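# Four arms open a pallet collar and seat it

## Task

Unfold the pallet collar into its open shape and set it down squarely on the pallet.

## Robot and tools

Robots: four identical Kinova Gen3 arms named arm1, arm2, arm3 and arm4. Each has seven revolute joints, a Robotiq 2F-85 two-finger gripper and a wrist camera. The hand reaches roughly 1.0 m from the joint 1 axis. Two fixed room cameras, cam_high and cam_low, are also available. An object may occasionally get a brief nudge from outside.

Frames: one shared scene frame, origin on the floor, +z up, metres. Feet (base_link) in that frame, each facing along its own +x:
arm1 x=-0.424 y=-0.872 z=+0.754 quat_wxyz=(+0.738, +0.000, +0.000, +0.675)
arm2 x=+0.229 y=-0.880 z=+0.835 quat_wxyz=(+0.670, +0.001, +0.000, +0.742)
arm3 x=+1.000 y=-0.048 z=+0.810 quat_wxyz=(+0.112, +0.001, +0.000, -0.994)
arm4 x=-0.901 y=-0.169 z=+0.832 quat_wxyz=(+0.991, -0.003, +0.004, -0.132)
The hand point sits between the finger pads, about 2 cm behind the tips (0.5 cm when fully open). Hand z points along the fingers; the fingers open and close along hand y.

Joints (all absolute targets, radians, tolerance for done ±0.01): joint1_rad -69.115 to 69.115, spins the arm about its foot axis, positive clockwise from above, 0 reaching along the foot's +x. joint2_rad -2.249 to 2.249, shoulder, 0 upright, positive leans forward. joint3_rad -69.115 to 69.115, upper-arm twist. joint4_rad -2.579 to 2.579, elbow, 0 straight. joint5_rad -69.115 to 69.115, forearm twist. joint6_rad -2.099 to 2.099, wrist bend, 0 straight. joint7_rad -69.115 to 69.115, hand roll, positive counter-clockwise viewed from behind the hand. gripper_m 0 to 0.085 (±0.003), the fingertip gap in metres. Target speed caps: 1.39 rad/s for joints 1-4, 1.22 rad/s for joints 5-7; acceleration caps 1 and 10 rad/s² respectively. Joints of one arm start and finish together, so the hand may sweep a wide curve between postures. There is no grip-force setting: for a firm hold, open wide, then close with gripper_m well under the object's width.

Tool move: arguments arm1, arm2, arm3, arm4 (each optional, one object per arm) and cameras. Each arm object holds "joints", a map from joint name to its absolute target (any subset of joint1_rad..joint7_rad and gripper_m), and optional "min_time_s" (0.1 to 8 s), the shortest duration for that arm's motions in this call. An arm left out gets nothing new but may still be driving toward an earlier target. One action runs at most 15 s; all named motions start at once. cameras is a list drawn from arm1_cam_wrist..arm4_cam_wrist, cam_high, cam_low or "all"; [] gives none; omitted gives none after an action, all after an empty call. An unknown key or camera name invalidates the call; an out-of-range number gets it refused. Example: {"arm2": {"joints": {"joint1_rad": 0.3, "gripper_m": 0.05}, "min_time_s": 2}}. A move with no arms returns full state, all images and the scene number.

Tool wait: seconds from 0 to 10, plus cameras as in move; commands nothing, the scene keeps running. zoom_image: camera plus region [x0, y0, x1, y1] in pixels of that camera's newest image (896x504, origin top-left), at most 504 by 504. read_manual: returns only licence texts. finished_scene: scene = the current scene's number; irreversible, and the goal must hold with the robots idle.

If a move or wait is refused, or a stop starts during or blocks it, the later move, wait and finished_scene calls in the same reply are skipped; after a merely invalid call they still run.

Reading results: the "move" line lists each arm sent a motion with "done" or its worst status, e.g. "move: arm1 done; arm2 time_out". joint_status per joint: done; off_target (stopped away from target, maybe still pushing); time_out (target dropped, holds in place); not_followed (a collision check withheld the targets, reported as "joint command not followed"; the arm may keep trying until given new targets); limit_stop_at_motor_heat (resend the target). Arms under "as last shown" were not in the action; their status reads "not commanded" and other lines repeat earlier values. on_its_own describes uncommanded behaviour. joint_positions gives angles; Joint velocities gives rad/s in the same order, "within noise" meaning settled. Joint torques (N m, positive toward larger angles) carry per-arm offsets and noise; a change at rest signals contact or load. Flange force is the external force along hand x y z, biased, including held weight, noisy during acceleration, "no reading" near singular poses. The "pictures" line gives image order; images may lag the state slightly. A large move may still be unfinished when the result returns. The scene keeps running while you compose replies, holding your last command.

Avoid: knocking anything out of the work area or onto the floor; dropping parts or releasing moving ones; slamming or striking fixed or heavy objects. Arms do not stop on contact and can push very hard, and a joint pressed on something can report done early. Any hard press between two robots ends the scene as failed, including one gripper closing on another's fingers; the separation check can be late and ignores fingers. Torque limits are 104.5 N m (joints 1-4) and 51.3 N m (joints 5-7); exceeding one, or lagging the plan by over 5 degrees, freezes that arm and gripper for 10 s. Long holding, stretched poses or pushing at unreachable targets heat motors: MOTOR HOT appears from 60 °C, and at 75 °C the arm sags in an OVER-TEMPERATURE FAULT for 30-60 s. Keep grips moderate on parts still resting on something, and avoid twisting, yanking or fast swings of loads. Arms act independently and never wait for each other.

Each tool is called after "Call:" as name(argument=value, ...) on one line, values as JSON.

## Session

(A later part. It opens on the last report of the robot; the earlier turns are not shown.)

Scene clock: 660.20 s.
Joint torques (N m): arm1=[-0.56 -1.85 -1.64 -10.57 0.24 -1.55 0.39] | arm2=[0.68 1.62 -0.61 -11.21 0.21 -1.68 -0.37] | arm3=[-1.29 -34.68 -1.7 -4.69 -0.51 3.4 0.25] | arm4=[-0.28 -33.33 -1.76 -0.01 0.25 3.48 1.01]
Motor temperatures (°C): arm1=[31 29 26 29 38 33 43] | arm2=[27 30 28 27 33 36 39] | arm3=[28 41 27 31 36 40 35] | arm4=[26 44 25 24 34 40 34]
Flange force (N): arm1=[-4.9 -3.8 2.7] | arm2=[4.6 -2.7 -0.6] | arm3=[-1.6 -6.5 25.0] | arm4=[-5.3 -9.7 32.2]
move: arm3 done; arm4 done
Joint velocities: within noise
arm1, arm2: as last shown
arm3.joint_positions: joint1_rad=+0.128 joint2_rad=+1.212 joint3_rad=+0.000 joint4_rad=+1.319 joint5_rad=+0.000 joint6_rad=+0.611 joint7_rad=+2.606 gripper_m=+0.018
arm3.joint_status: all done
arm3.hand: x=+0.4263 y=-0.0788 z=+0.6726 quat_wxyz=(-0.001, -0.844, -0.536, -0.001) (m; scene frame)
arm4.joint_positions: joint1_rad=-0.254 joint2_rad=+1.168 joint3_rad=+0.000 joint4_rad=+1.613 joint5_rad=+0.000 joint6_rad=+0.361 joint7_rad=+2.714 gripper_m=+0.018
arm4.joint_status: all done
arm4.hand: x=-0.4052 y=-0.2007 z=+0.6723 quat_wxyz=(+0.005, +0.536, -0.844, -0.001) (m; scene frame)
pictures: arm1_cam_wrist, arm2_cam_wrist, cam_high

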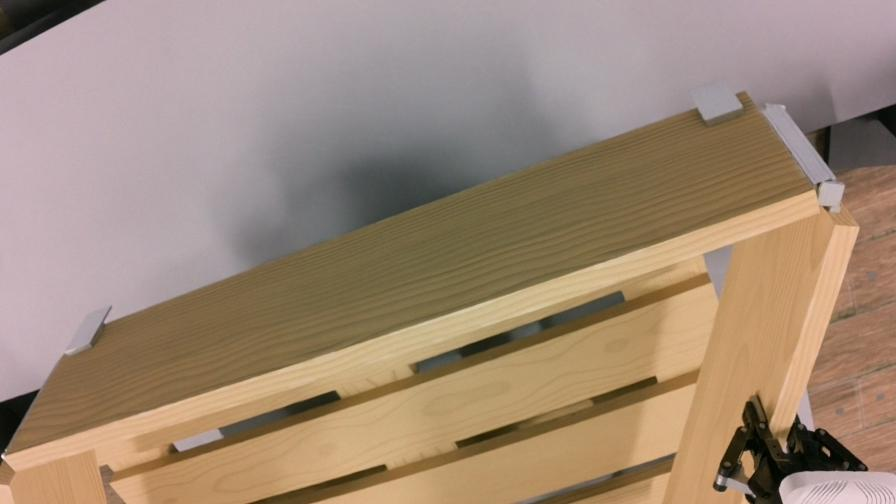

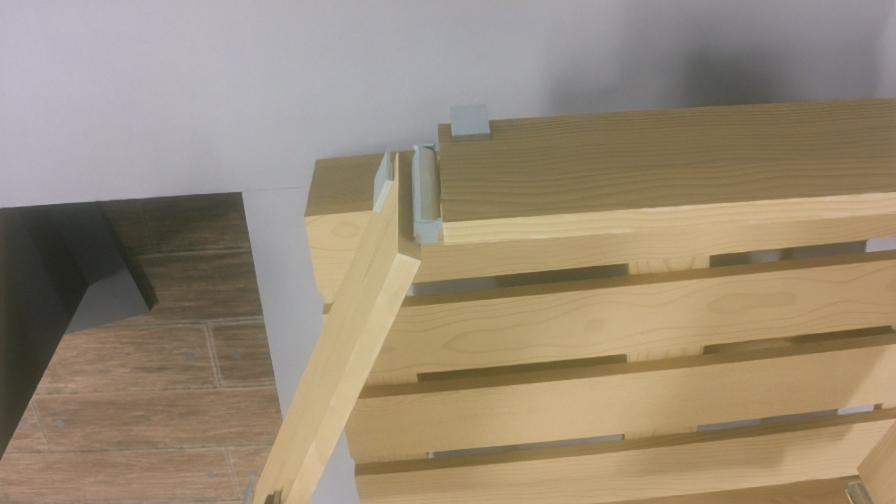

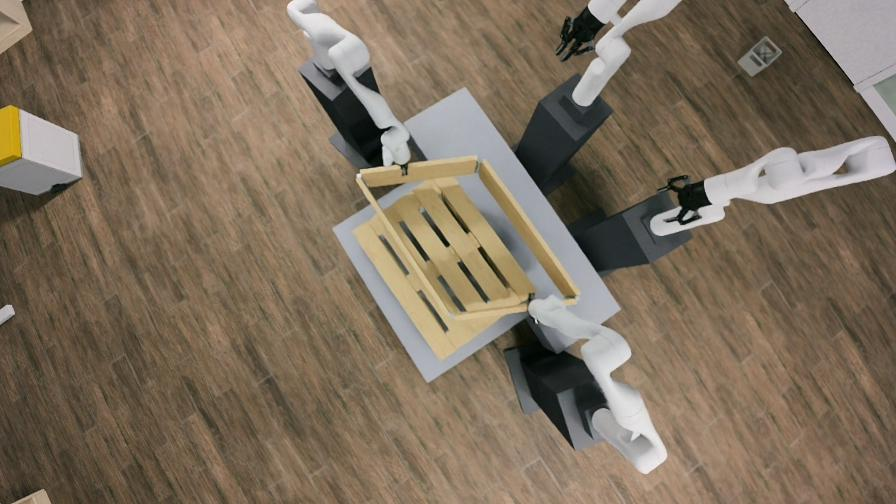

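Call:
move(arm3={"joints": {"joint1_rad": 0.2633, "joint2_rad": 1.2490, "joint4_rad": 1.2031, "joint6_rad": 0.6895, "joint7_rad": 2.9836}, "min_time_s": 2.4}, arm4={"joints": {"joint1_rad": -0.3629, "joint2_rad": 1.1711, "joint4_rad": 1.5986, "joint6_rad": 0.3719, "joint7_rad": 2.8466}, "min_time_s": 2.4})

Call:
move(arm3={"joints": {"joint1_rad": 0.3802, "joint2_rad": 1.3127, "joint4_rad": 1.0196, "joint6_rad": 0.8093, "joint7_rad": 3.3429}, "min_time_s": 2.4}, arm4={"joints": {"joint1_rad": -0.4750, "joint2_rad": 1.1819, "joint4_rad": 1.5540, "joint6_rad": 0.4057, "joint7_rad": 2.9769}, "min_time_s": 2.4}, arm1={"joints": {"joint1_rad": -0.0166, "joint2_rad": 0.7934, "joint4_rad": 1.4779, "joint6_rad": 0.8703, "joint7_rad": 1.6889, "gripper_m": 0.02}, "min_time_s": 2.6}, arm2={"joints": {"joint1_rad": 0.3342, "joint2_rad": 1.1417, "joint4_rad": 1.0524, "joint6_rad": 0.9475, "joint7_rad": 1.8486, "gripper_m": 0.02}, "min_time_s": 2.6}, cameras=["all"])

Call:
zoom_image(camera="arm2_cam_wrist", region=[420, 200, 660, 440])

Call:
zoom_image(camera="arm1_cam_wrist", region=[360, 260, 600, 500])

Scene clock: 702.63 s.
Joint torques (N m): arm1=[-0.55 -1.83 -1.7 -10.54 0.28 -1.51 0.4] | arm2=[0.66 1.57 -0.57 -11.12 0.21 -1.71 -0.39] | arm3=[-0.42 -35.5 -0.77 -5.24 -0.25 4.09 0.31] | arm4=[-0.94 -33.18 -2.62 0.05 0.1 3.75 1.06]
Motor temperatures (°C): arm1=[31 29 26 29 38 33 43] | arm2=[27 30 28 27 33 36 39] | arm3=[28 41 27 31 36 40 35] | arm4=[26 44 25 24 34 40 34]
Flange force (N): arm1=[-4.9 -3.9 2.7] | arm2=[4.2 -2.6 -0.9] | arm3=[-0.7 -6.1 25.0] | arm4=[-2.9 -10.5 32.0]
move: arm3 done; arm4 done
Joint velocities: within noise
arm1, arm2: as last shown
arm3.joint_positions: joint1_rad=+0.263 joint2_rad=+1.249 joint3_rad=+0.000 joint4_rad=+1.203 joint5_rad=+0.000 joint6_rad=+0.690 joint7_rad=+2.984 gripper_m=+0.018
arm3.joint_status: all done
arm3.hand: x=+0.4026 y=-0.0004 z=+0.6726 quat_wxyz=(-0.001, -0.773, -0.635, +0.000) (m; scene frame)
arm4.joint_positions: joint1_rad=-0.363 joint2_rad=+1.171 joint3_rad=+0.000 joint4_rad=+1.599 joint5_rad=+0.000 joint6_rad=+0.372 joint7_rad=+2.847 gripper_m=+0.018
arm4.joint_status: all done
arm4.hand: x=-0.4009 y=-0.1458 z=+0.6721 quat_wxyz=(+0.005, +0.634, -0.773, -0.001) (m; scene frame)
pictures: none

Scene clock: 705.63 s.
Joint torques (N m): arm1=[-0.56 -22.92 -1.03 -6.95 0.29 0.02 0.39] | arm2=[0.63 -23.73 0.12 -8.02 0.18 -0.21 -0.38] | arm3=[0.51 -36.99 0.32 -6.42 0.09 4.72 0.42] | arm4=[-1.65 -33.43 -3.43 -0.17 -0.1 4.11 1.1]
Motor temperatures (°C): arm1=[31 29 26 29 38 33 43] | arm2=[27 30 28 27 33 36 39] | arm3=[28 41 27 31 36 40 35] | arm4=[26 44 25 24 34 40 34]
Flange force (N): arm1=[-2.6 -0.6 2.7] | arm2=[7.1 3.0 -3.9] | arm3=[-0.2 -5.5 25.0] | arm4=[-0.3 -11.2 31.7]
move: arm1 done; arm2 done; arm3 done; arm4 done
Joint velocities: within noise
arm1.joint_positions: joint1_rad=-0.017 joint2_rad=+0.793 joint3_rad=+0.000 joint4_rad=+1.478 joint5_rad=+0.000 joint6_rad=+0.870 joint7_rad=+1.689 gripper_m=+0.020
arm1.joint_status: all done
arm1.hand: x=-0.3596 y=-0.3349 z=+0.8194 quat_wxyz=(+0.000, +0.723, -0.691, +0.000) (m; scene frame)
arm2.joint_positions: joint1_rad=+0.334 joint2_rad=+1.142 joint3_rad=+0.000 joint4_rad=+1.052 joint5_rad=+0.000 joint6_rad=+0.948 joint7_rad=+1.849 gripper_m=+0.020
arm2.joint_status: all done
arm2.hand: x=+0.3997 y=-0.2650 z=+0.8012 quat_wxyz=(+0.000, +0.723, -0.691, -0.001) (m; scene frame)
arm3.joint_positions: joint1_rad=+0.380 joint2_rad=+1.313 joint3_rad=+0.000 joint4_rad=+1.020 joint5_rad=+0.000 joint6_rad=+0.809 joint7_rad=+3.343 gripper_m=+0.018
arm3.joint_status: all done
arm3.hand: x=+0.3774 y=+0.0745 z=+0.6725 quat_wxyz=(-0.001, -0.690, -0.723, +0.000) (m; scene frame)
arm4.joint_positions: joint1_rad=-0.475 joint2_rad=+1.182 joint3_rad=+0.000 joint4_rad=+1.554 joint5_rad=+0.000 joint6_rad=+0.406 joint7_rad=+2.977 gripper_m=+0.018
arm4.joint_status: all done
arm4.hand: x=-0.3955 y=-0.0874 z=+0.6716 quat_wxyz=(+0.005, +0.723, -0.691, -0.002) (m; scene frame)
pictures: arm1_cam_wrist, arm2_cam_wrist, arm3_cam_wrist, arm4_cam_wrist, cam_high, cam_low

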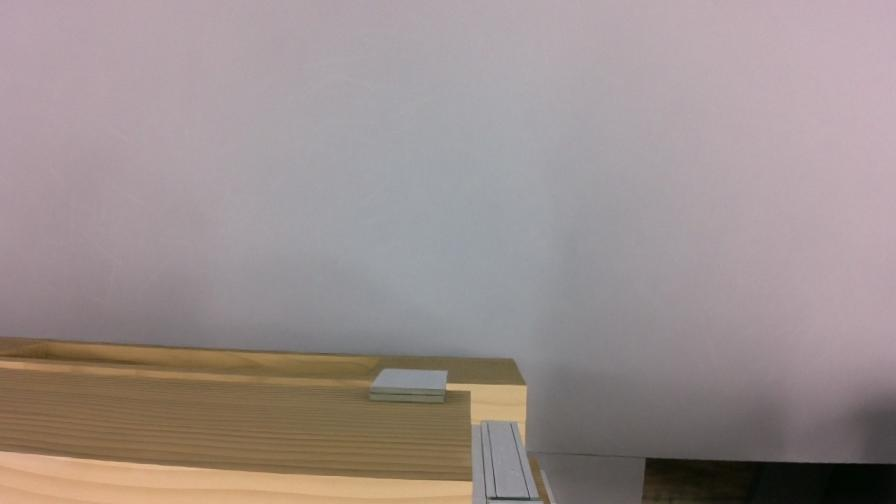

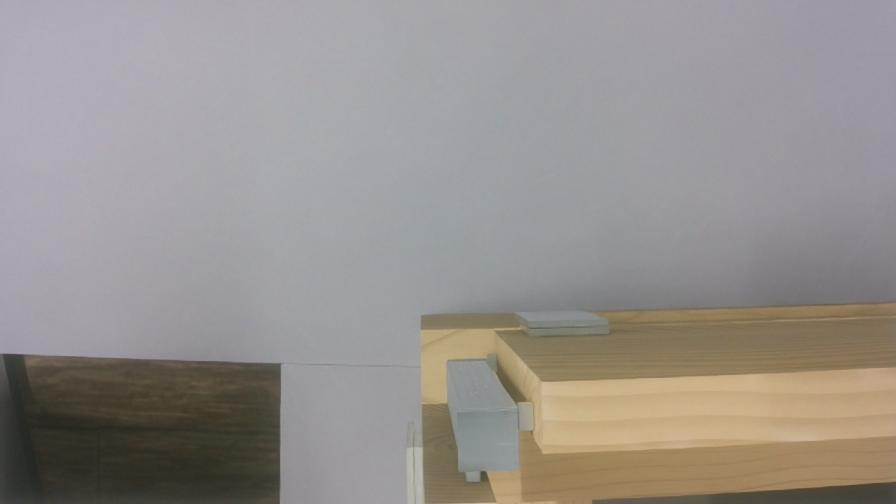

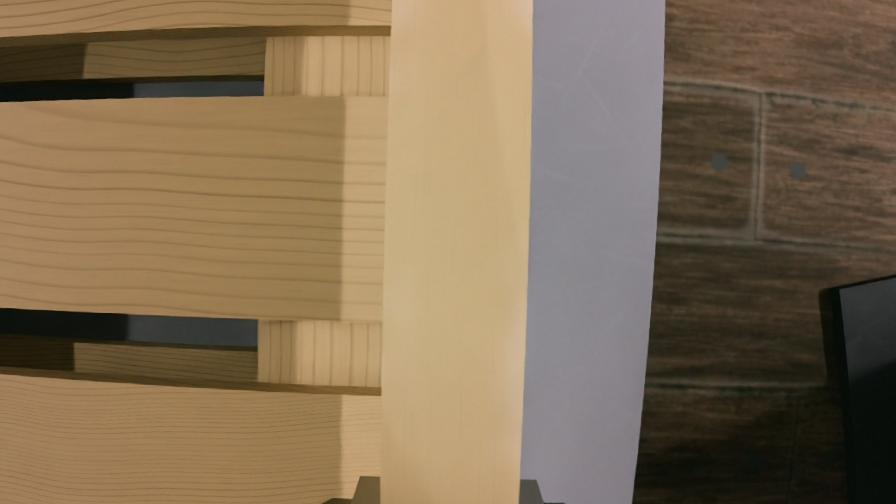

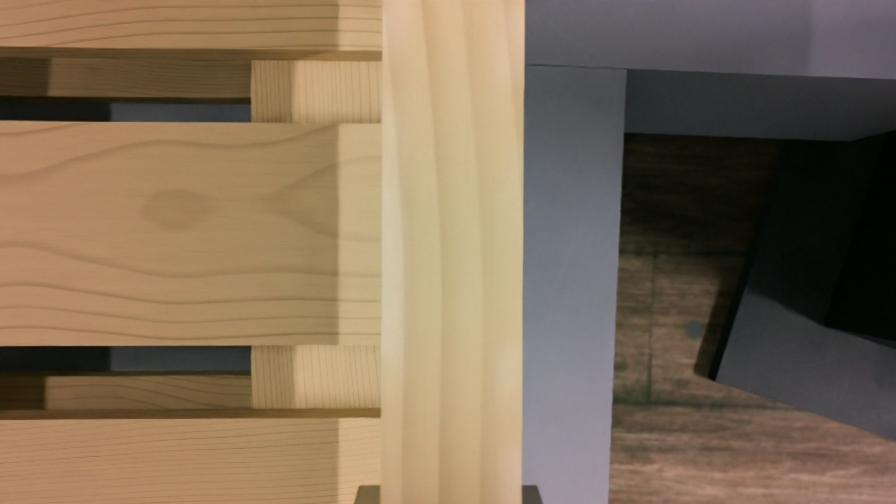

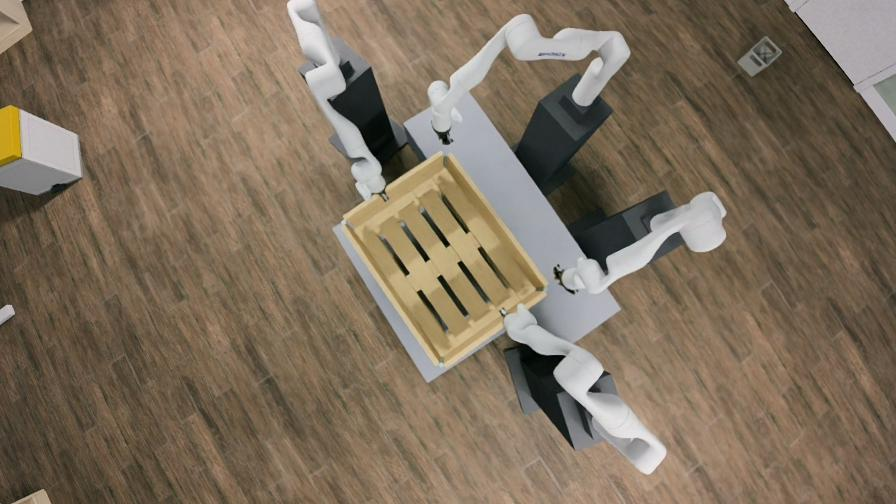

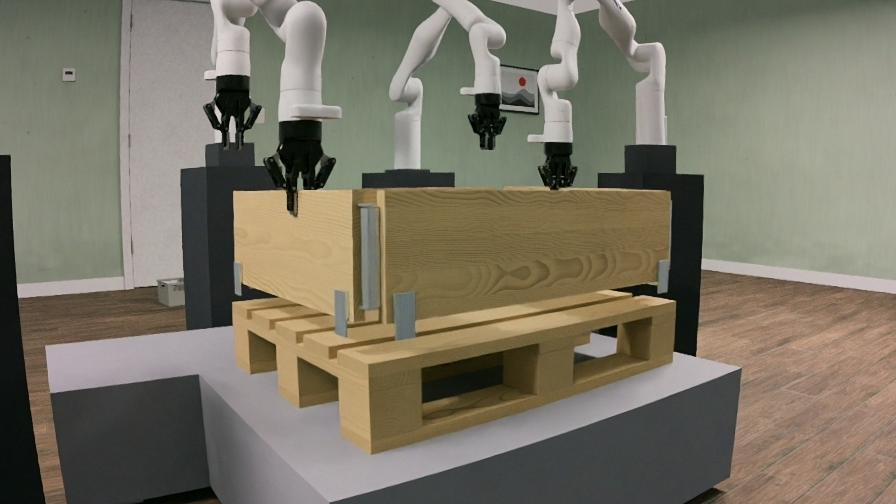

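Scaled by 2.100 from the camera's 896x504 image, which has a finer 1280x720 frame.

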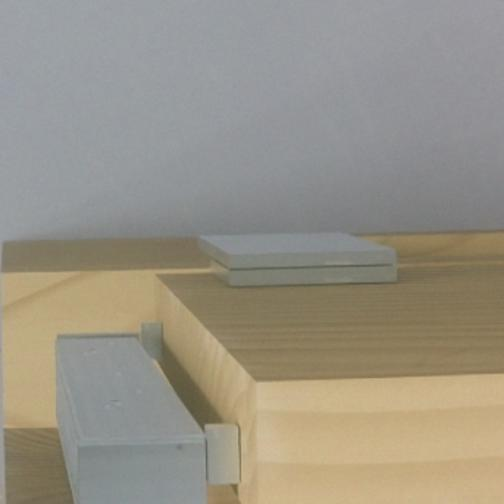

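Scaled by 2.100 from the camera's 896x504 image, which has a finer 1280x720 frame.

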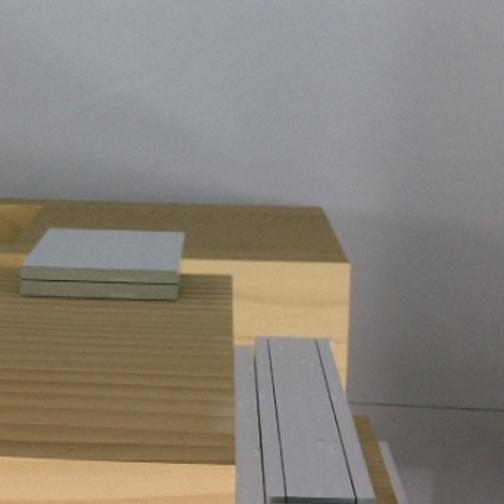

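Call:
zoom_image(camera="arm2_cam_wrist", region=[380, 300, 500, 504])

Call:
zoom_image(camera="arm1_cam_wrist", region=[460, 370, 580, 504])

Call:
zoom_image(camera="cam_low", region=[220, 250, 440, 410])

Scaled by 2.471 from the camera's 896x504 image, which has a finer 1280x720 frame.

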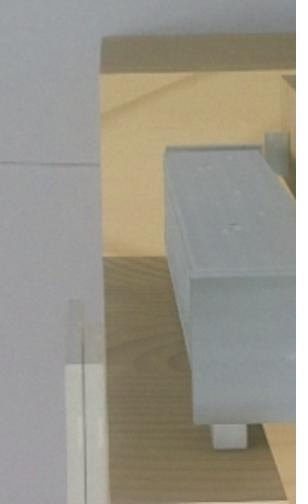

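Scaled by 3.761 from the camera's 896x504 image, which has a finer 1280x720 frame.

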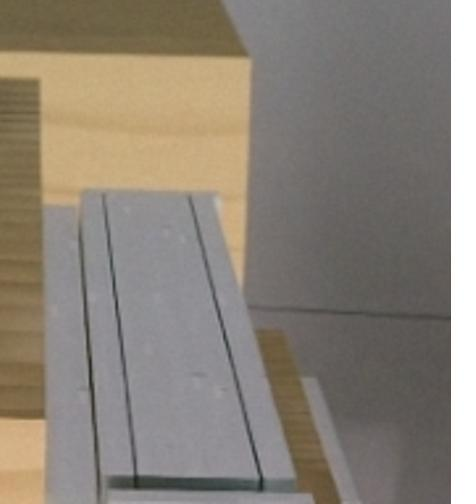

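Scaled by 2.291 from the camera's 896x504 image, which has a finer 1280x720 frame.

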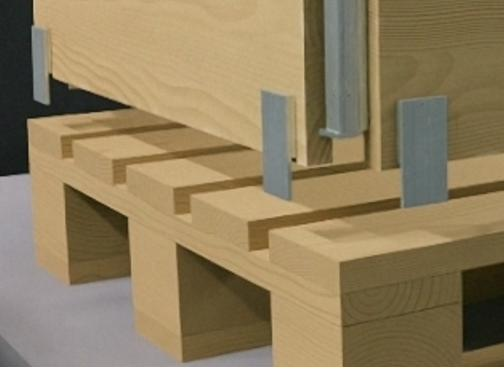

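Call:
move(arm3={"joints": {"joint1_rad": 0.3867, "joint2_rad": 1.3462, "joint4_rad": 1.0027, "joint6_rad": 0.7927, "joint7_rad": 3.3494}, "min_time_s": 1.5}, arm4={"joints": {"joint1_rad": -0.4817, "joint2_rad": 1.2207, "joint4_rad": 1.5261, "joint6_rad": 0.3948, "joint7_rad": 2.9702}, "min_time_s": 1.5}, cameras=["arm1_cam_wrist", "arm2_cam_wrist", "cam_low"])

Call:
zoom_image(camera="arm2_cam_wrist", region=[390, 280, 630, 504])

Call:
zoom_image(camera="arm1_cam_wrist", region=[350, 330, 590, 504])

Call:
zoom_image(camera="cam_low", region=[220, 250, 440, 410])

Call:
zoom_image(camera="cam_low", region=[590, 230, 710, 350])

Scene clock: 927.77 s.
Joint torques (N m): arm1=[-0.55 -22.99 -1.02 -6.91 0.28 0.04 0.4] | arm2=[0.56 -23.66 0.22 -8.01 0.22 -0.22 -0.34] | arm3=[0.2 -37.48 0.08 -7.21 -0.05 4.16 0.28] | arm4=[-1.26 -35.27 -3.04 -1.79 -0.16 3.07 0.95]
Motor temperatures (°C): arm1=[31 32 26 29 38 33 43] | arm2=[27 33 28 28 33 36 39] | arm3=[28 42 27 31 36 40 35] | arm4=[26 44 25 24 34 40 34]
Flange force (N): arm1=[-2.9 -0.6 2.8] | arm2=[7.2 2.9 -4.0] | arm3=[-0.2 -2.8 24.4] | arm4=[-0.5 -8.7 32.4]
move: arm3 done; arm4 done
Joint velocities: within noise
arm1, arm2: as last shown
arm2.hand: x=+0.3997 y=-0.2650 z=+0.8011 quat_wxyz=(+0.000, +0.723, -0.691, -0.001) (m; scene frame)
arm3.joint_positions: joint1_rad=+0.387 joint2_rad=+1.346 joint3_rad=+0.000 joint4_rad=+1.003 joint5_rad=+0.000 joint6_rad=+0.793 joint7_rad=+3.349 gripper_m=+0.018
arm3.joint_status: all done
arm3.hand: x=+0.3786 y=+0.0784 z=+0.6550 quat_wxyz=(-0.001, -0.690, -0.723, +0.000) (m; scene frame)
arm4.joint_positions: joint1_rad=-0.482 joint2_rad=+1.221 joint3_rad=+0.000 joint4_rad=+1.526 joint5_rad=+0.000 joint6_rad=+0.395 joint7_rad=+2.970 gripper_m=+0.018
arm4.joint_status: all done
arm4.hand: x=-0.3935 y=-0.0835 z=+0.6550 quat_wxyz=(+0.005, +0.723, -0.691, -0.002) (m; scene frame)
pictures: arm1_cam_wrist, arm2_cam_wrist, cam_low

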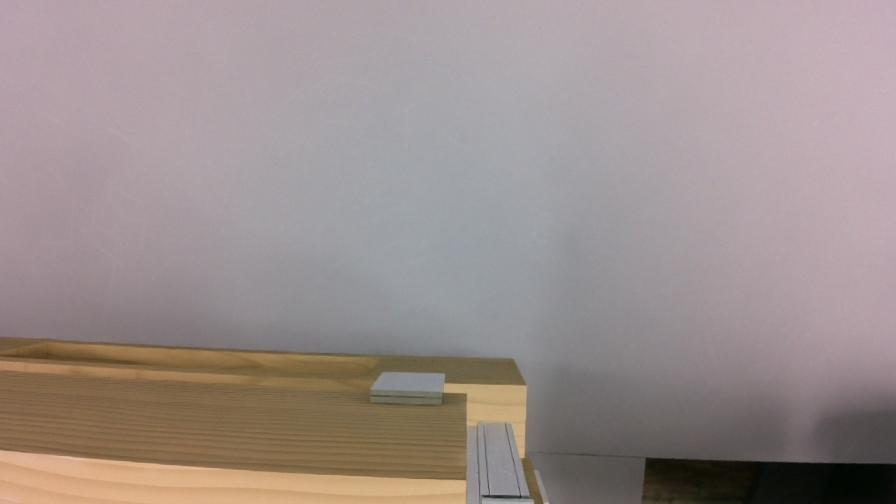

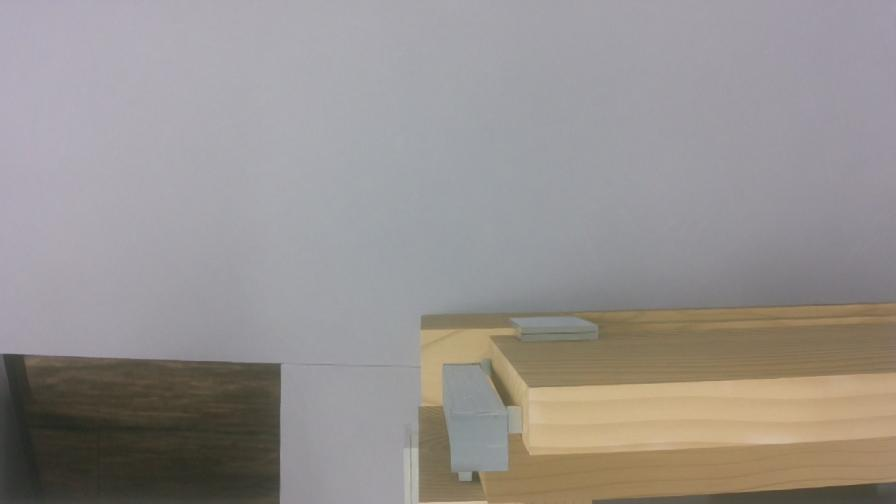

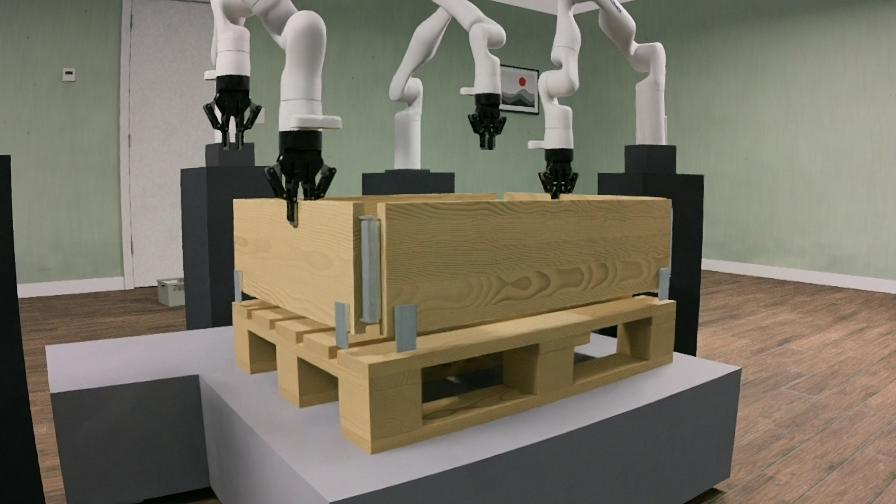

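Scaled by 2.100 from the camera's 896x504 image, which has a finer 1280x720 frame.

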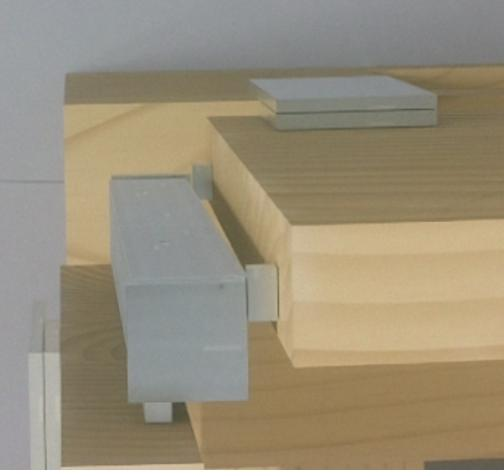

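Scaled by 2.100 from the camera's 896x504 image, which has a finer 1280x720 frame.

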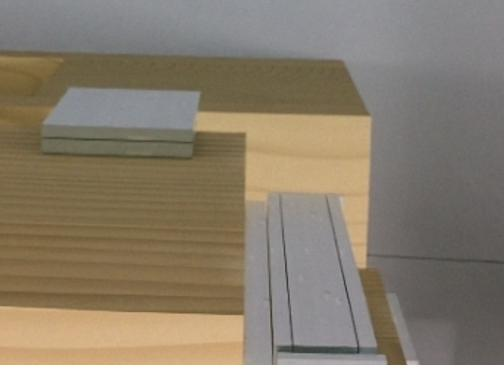

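Scaled by 2.291 from the camera's 896x504 image, which has a finer 1280x720 frame.

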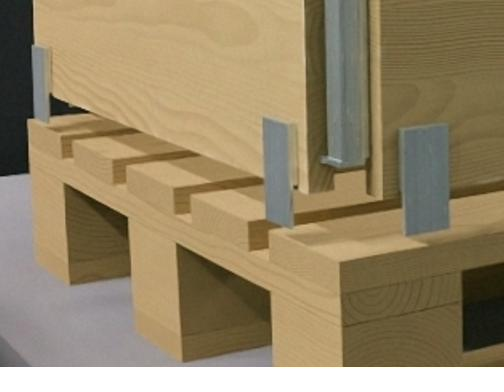

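Scaled by 4.200 from the camera's 896x504 image, which has a finer 1280x720 frame.

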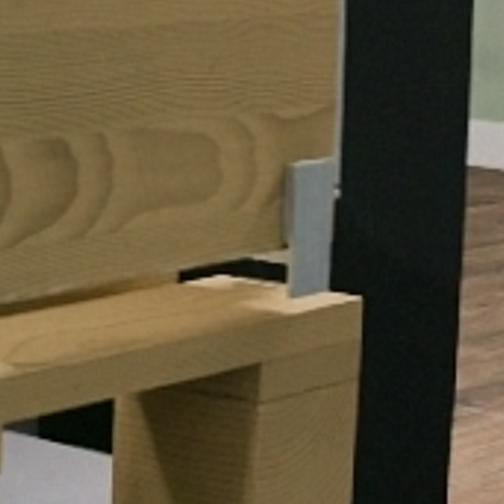

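Call:
move(arm3={"joints": {"joint1_rad": 0.3870, "joint2_rad": 1.3808, "joint4_rad": 0.9851, "joint6_rad": 0.7757, "joint7_rad": 3.3497}, "min_time_s": 1.8}, arm4={"joints": {"joint1_rad": -0.4813, "joint2_rad": 1.2612, "joint4_rad": 1.5019, "joint6_rad": 0.3785, "joint7_rad": 2.9706}, "min_time_s": 1.8}, cameras=["arm1_cam_wrist", "arm2_cam_wrist", "cam_low"])

Call:
zoom_image(camera="cam_low", region=[220, 250, 440, 410])

Call:
zoom_image(camera="cam_low", region=[590, 230, 710, 350])

Call:
zoom_image(camera="arm2_cam_wrist", region=[390, 280, 630, 504])

Call:
zoom_image(camera="arm1_cam_wrist", region=[350, 330, 590, 504])

Scene clock: 1017.57 s.
Joint torques (N m): arm1=[-0.54 -22.93 -1.08 -7.01 0.29 0 0.45] | arm2=[0.67 -23.7 0.16 -8.04 0.2 -0.22 -0.34] | arm3=[0.33 -36.66 0.23 -6.14 0.14 4.57 0.4] | arm4=[-1.45 -34.56 -3.23 -0.57 -0.07 3.54 0.99]
Motor temperatures (°C): arm1=[31 32 26 29 38 33 43] | arm2=[27 34 28 28 33 36 39] | arm3=[28 42 27 31 36 40 35] | arm4=[26 43 25 24 34 40 34]
Flange force (N): arm1=[-2.5 -0.5 2.6] | arm2=[7.2 3.1 -3.9] | arm3=[-0.1 -4.6 24.3] | arm4=[-0.4 -10.2 32.5]
move: arm3 done; arm4 done
Joint velocities: within noise
arm1, arm2: as last shown
arm3.joint_positions: joint1_rad=+0.387 joint2_rad=+1.381 joint3_rad=+0.000 joint4_rad=+0.985 joint5_rad=+0.000 joint6_rad=+0.776 joint7_rad=+3.350 gripper_m=+0.018
arm3.joint_status: all done
arm3.hand: x=+0.3794 y=+0.0785 z=+0.6370 quat_wxyz=(-0.001, -0.690, -0.723, +0.000) (m; scene frame)
arm4.joint_positions: joint1_rad=-0.481 joint2_rad=+1.261 joint3_rad=+0.000 joint4_rad=+1.502 joint5_rad=+0.000 joint6_rad=+0.379 joint7_rad=+2.971 gripper_m=+0.018
arm4.joint_status: all done
arm4.hand: x=-0.3929 y=-0.0836 z=+0.6370 quat_wxyz=(+0.005, +0.723, -0.691, -0.002) (m; scene frame)
pictures: arm1_cam_wrist, arm2_cam_wrist, cam_low

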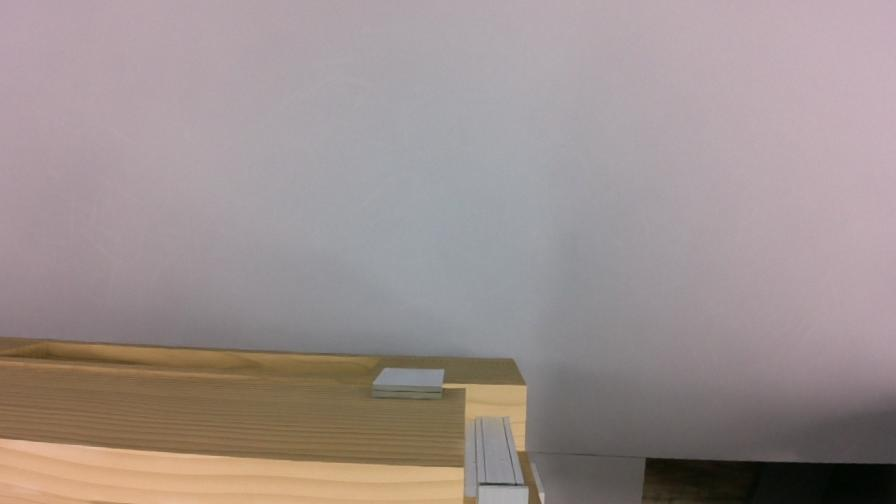

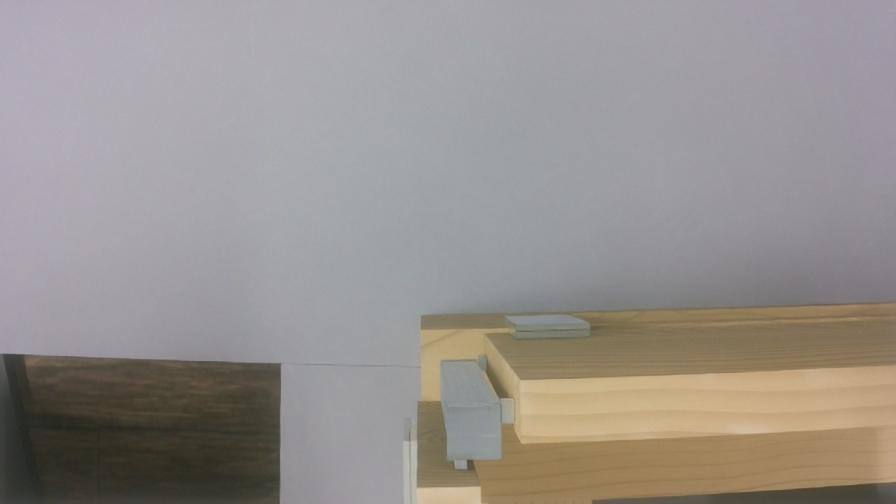

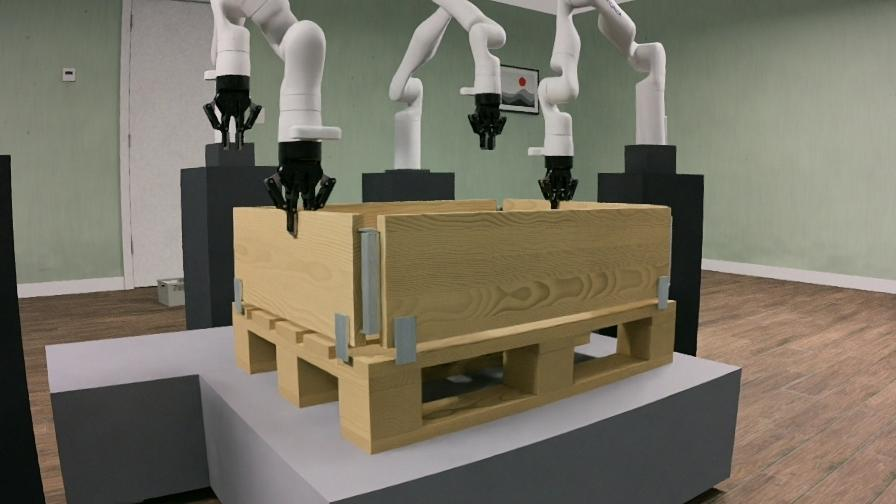

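Scaled by 2.291 from the camera's 896x504 image, which has a finer 1280x720 frame.

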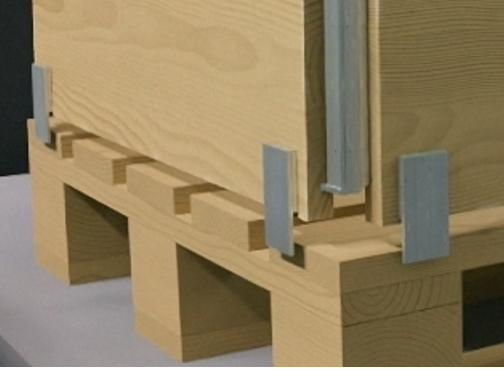

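Scaled by 4.200 from the camera's 896x504 image, which has a finer 1280x720 frame.

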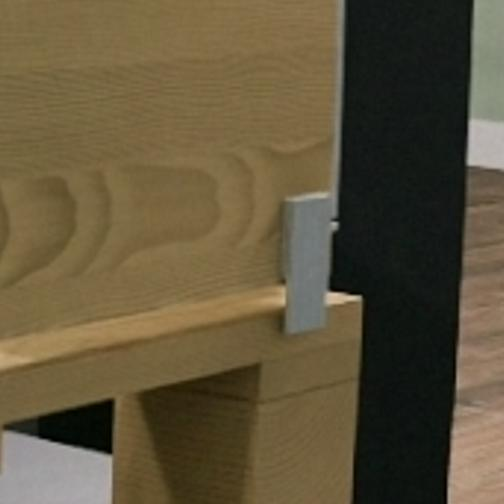

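Scaled by 2.100 from the camera's 896x504 image, which has a finer 1280x720 frame.

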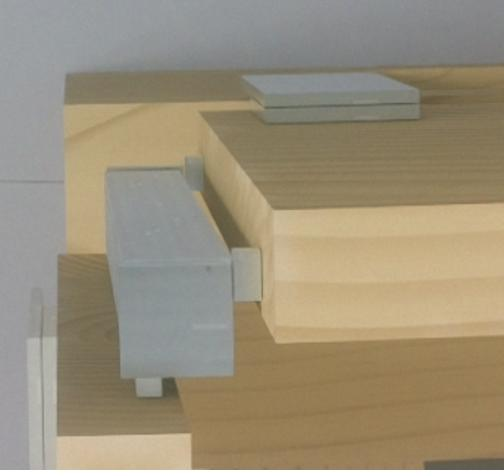

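Scaled by 2.100 from the camera's 896x504 image, which has a finer 1280x720 frame.

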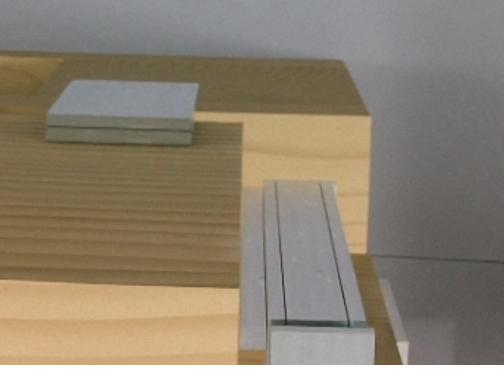

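Call:
move(arm3={"joints": {"joint2_rad": 1.4127, "joint4_rad": 0.9635, "joint6_rad": 0.7654}, "min_time_s": 1.8}, arm4={"joints": {"joint2_rad": 1.2955, "joint4_rad": 1.4817, "joint6_rad": 0.3644}, "min_time_s": 1.8}, cameras=["cam_low"])

Call:
zoom_image(camera="cam_low", region=[220, 230, 440, 410])

Scene clock: 1028.97 s.
Joint torques (N m): arm1=[-0.57 -22.98 -1.01 -6.99 0.29 -0.01 0.43] | arm2=[0.57 -23.65 0.22 -8.01 0.17 -0.18 -0.37] | arm3=[0.13 -35.78 0.29 -5.76 0.26 4.47 0.39] | arm4=[-1.46 -33.93 -3.42 0.02 -0.1 3.75 1.03]
Motor temperatures (°C): arm1=[31 32 26 29 38 33 43] | arm2=[27 34 28 28 33 36 39] | arm3=[28 41 27 31 35 40 35] | arm4=[26 43 25 24 34 40 34]
Flange force (N): arm1=[-2.6 -0.6 2.7] | arm2=[7.4 2.9 -4.0] | arm3=[0.2 -4.7 22.8] | arm4=[-0.5 -10.4 31.9]
move: arm3 done; arm4 done
Joint velocities: within noise
arm1, arm2: as last shown
arm3.joint_positions: joint1_rad=+0.387 joint2_rad=+1.413 joint3_rad=+0.000 joint4_rad=+0.963 joint5_rad=+0.000 joint6_rad=+0.765 joint7_rad=+3.350 gripper_m=+0.018
arm3.joint_status: all done
arm3.hand: x=+0.3794 y=+0.0785 z=+0.6215 quat_wxyz=(-0.001, -0.690, -0.723, +0.000) (m; scene frame)
arm4.joint_positions: joint1_rad=-0.481 joint2_rad=+1.295 joint3_rad=+0.000 joint4_rad=+1.482 joint5_rad=+0.000 joint6_rad=+0.364 joint7_rad=+2.971 gripper_m=+0.018
arm4.joint_status: all done
arm4.hand: x=-0.3930 y=-0.0837 z=+0.6216 quat_wxyz=(+0.005, +0.723, -0.691, -0.002) (m; scene frame)
pictures: cam_low

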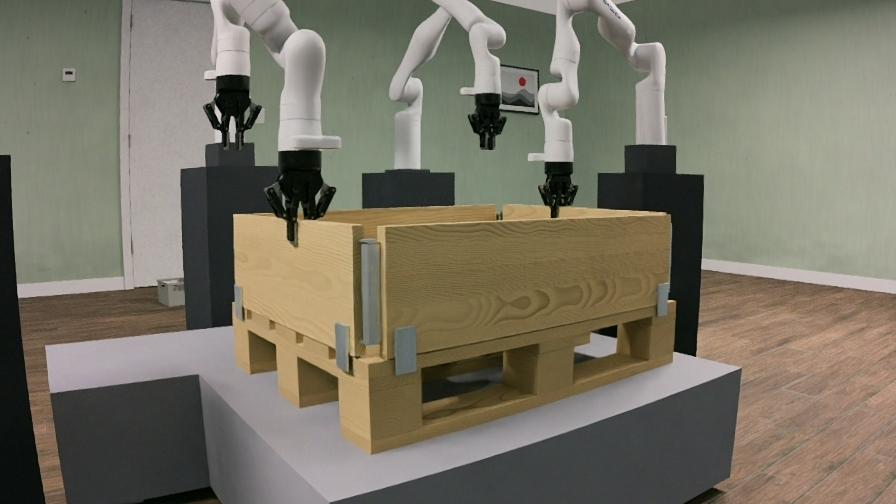

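Scaled by 2.291 from the camera's 896x504 image, which has a finer 1280x720 frame.

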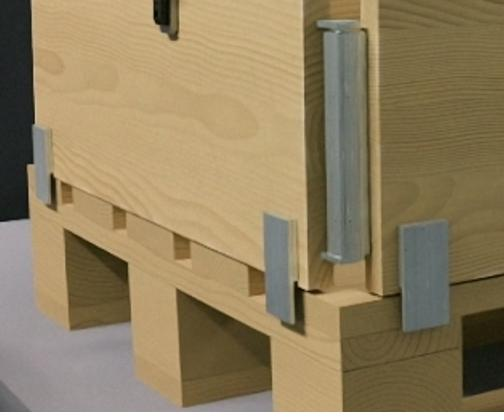

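Call:
move(arm3={"joints": {"joint2_rad": 1.4221, "joint4_rad": 0.9567, "joint6_rad": 0.7628}, "min_time_s": 1.0}, arm4={"joints": {"joint2_rad": 1.3056, "joint4_rad": 1.4755, "joint6_rad": 0.3605}, "min_time_s": 1.0}, cameras=["arm1_cam_wrist", "arm2_cam_wrist"])

Scene clock: 1041.97 s.
Joint torques (N m): arm1=[-0.53 -23 -1.07 -6.96 0.26 0.02 0.39] | arm2=[0.6 -23.71 0.14 -8.04 0.27 -0.23 -0.31] | arm3=[0.26 -18.43 0.7 -5 0.73 -0.48 0.27] | arm4=[-0.36 -24.38 -1.62 -2.33 0.39 0.96 0.96]
Motor temperatures (°C): arm1=[31 32 26 29 38 33 42] | arm2=[27 34 28 28 33 36 39] | arm3=[28 41 27 31 35 40 35] | arm4=[26 43 25 24 34 40 34]
Flange force (N): arm1=[-2.8 -0.6 2.8] | arm2=[7.2 3.1 -3.9] | arm3=[-2.6 6.5 -15.4] | arm4=[-1.4 -1.1 4.9]
move: arm3 done; arm4 done
Joint velocities: within noise
arm1, arm2: as last shown
arm3.joint_positions: joint1_rad=+0.387 joint2_rad=+1.422 joint3_rad=+0.000 joint4_rad=+0.957 joint5_rad=+0.000 joint6_rad=+0.763 joint7_rad=+3.350 gripper_m=+0.018
arm3.joint_status: all done
arm3.hand: x=+0.3794 y=+0.0785 z=+0.6171 quat_wxyz=(-0.001, -0.690, -0.723, +0.000) (m; scene frame)
arm4.joint_positions: joint1_rad=-0.481 joint2_rad=+1.306 joint3_rad=+0.000 joint4_rad=+1.475 joint5_rad=+0.000 joint6_rad=+0.361 joint7_rad=+2.971 gripper_m=+0.018
arm4.joint_status: all done
arm4.hand: x=-0.3930 y=-0.0837 z=+0.6170 quat_wxyz=(+0.005, +0.723, -0.691, -0.002) (m; scene frame)
pictures: arm1_cam_wrist, arm2_cam_wrist

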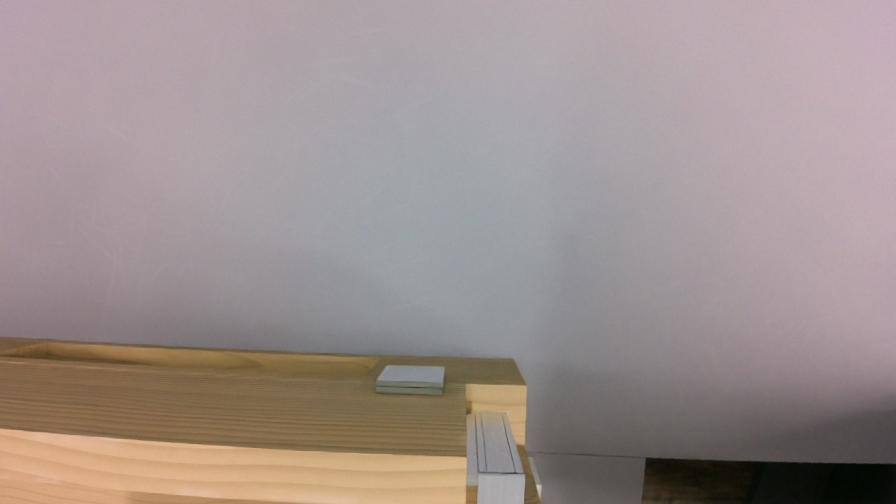

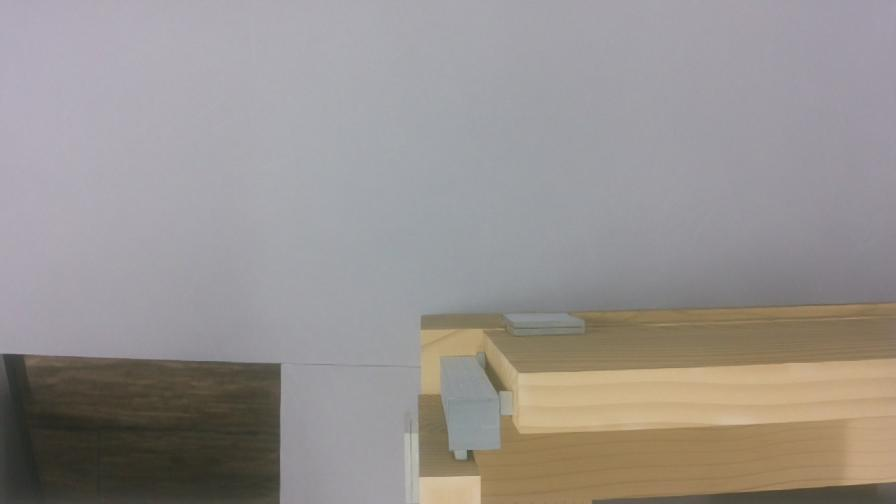

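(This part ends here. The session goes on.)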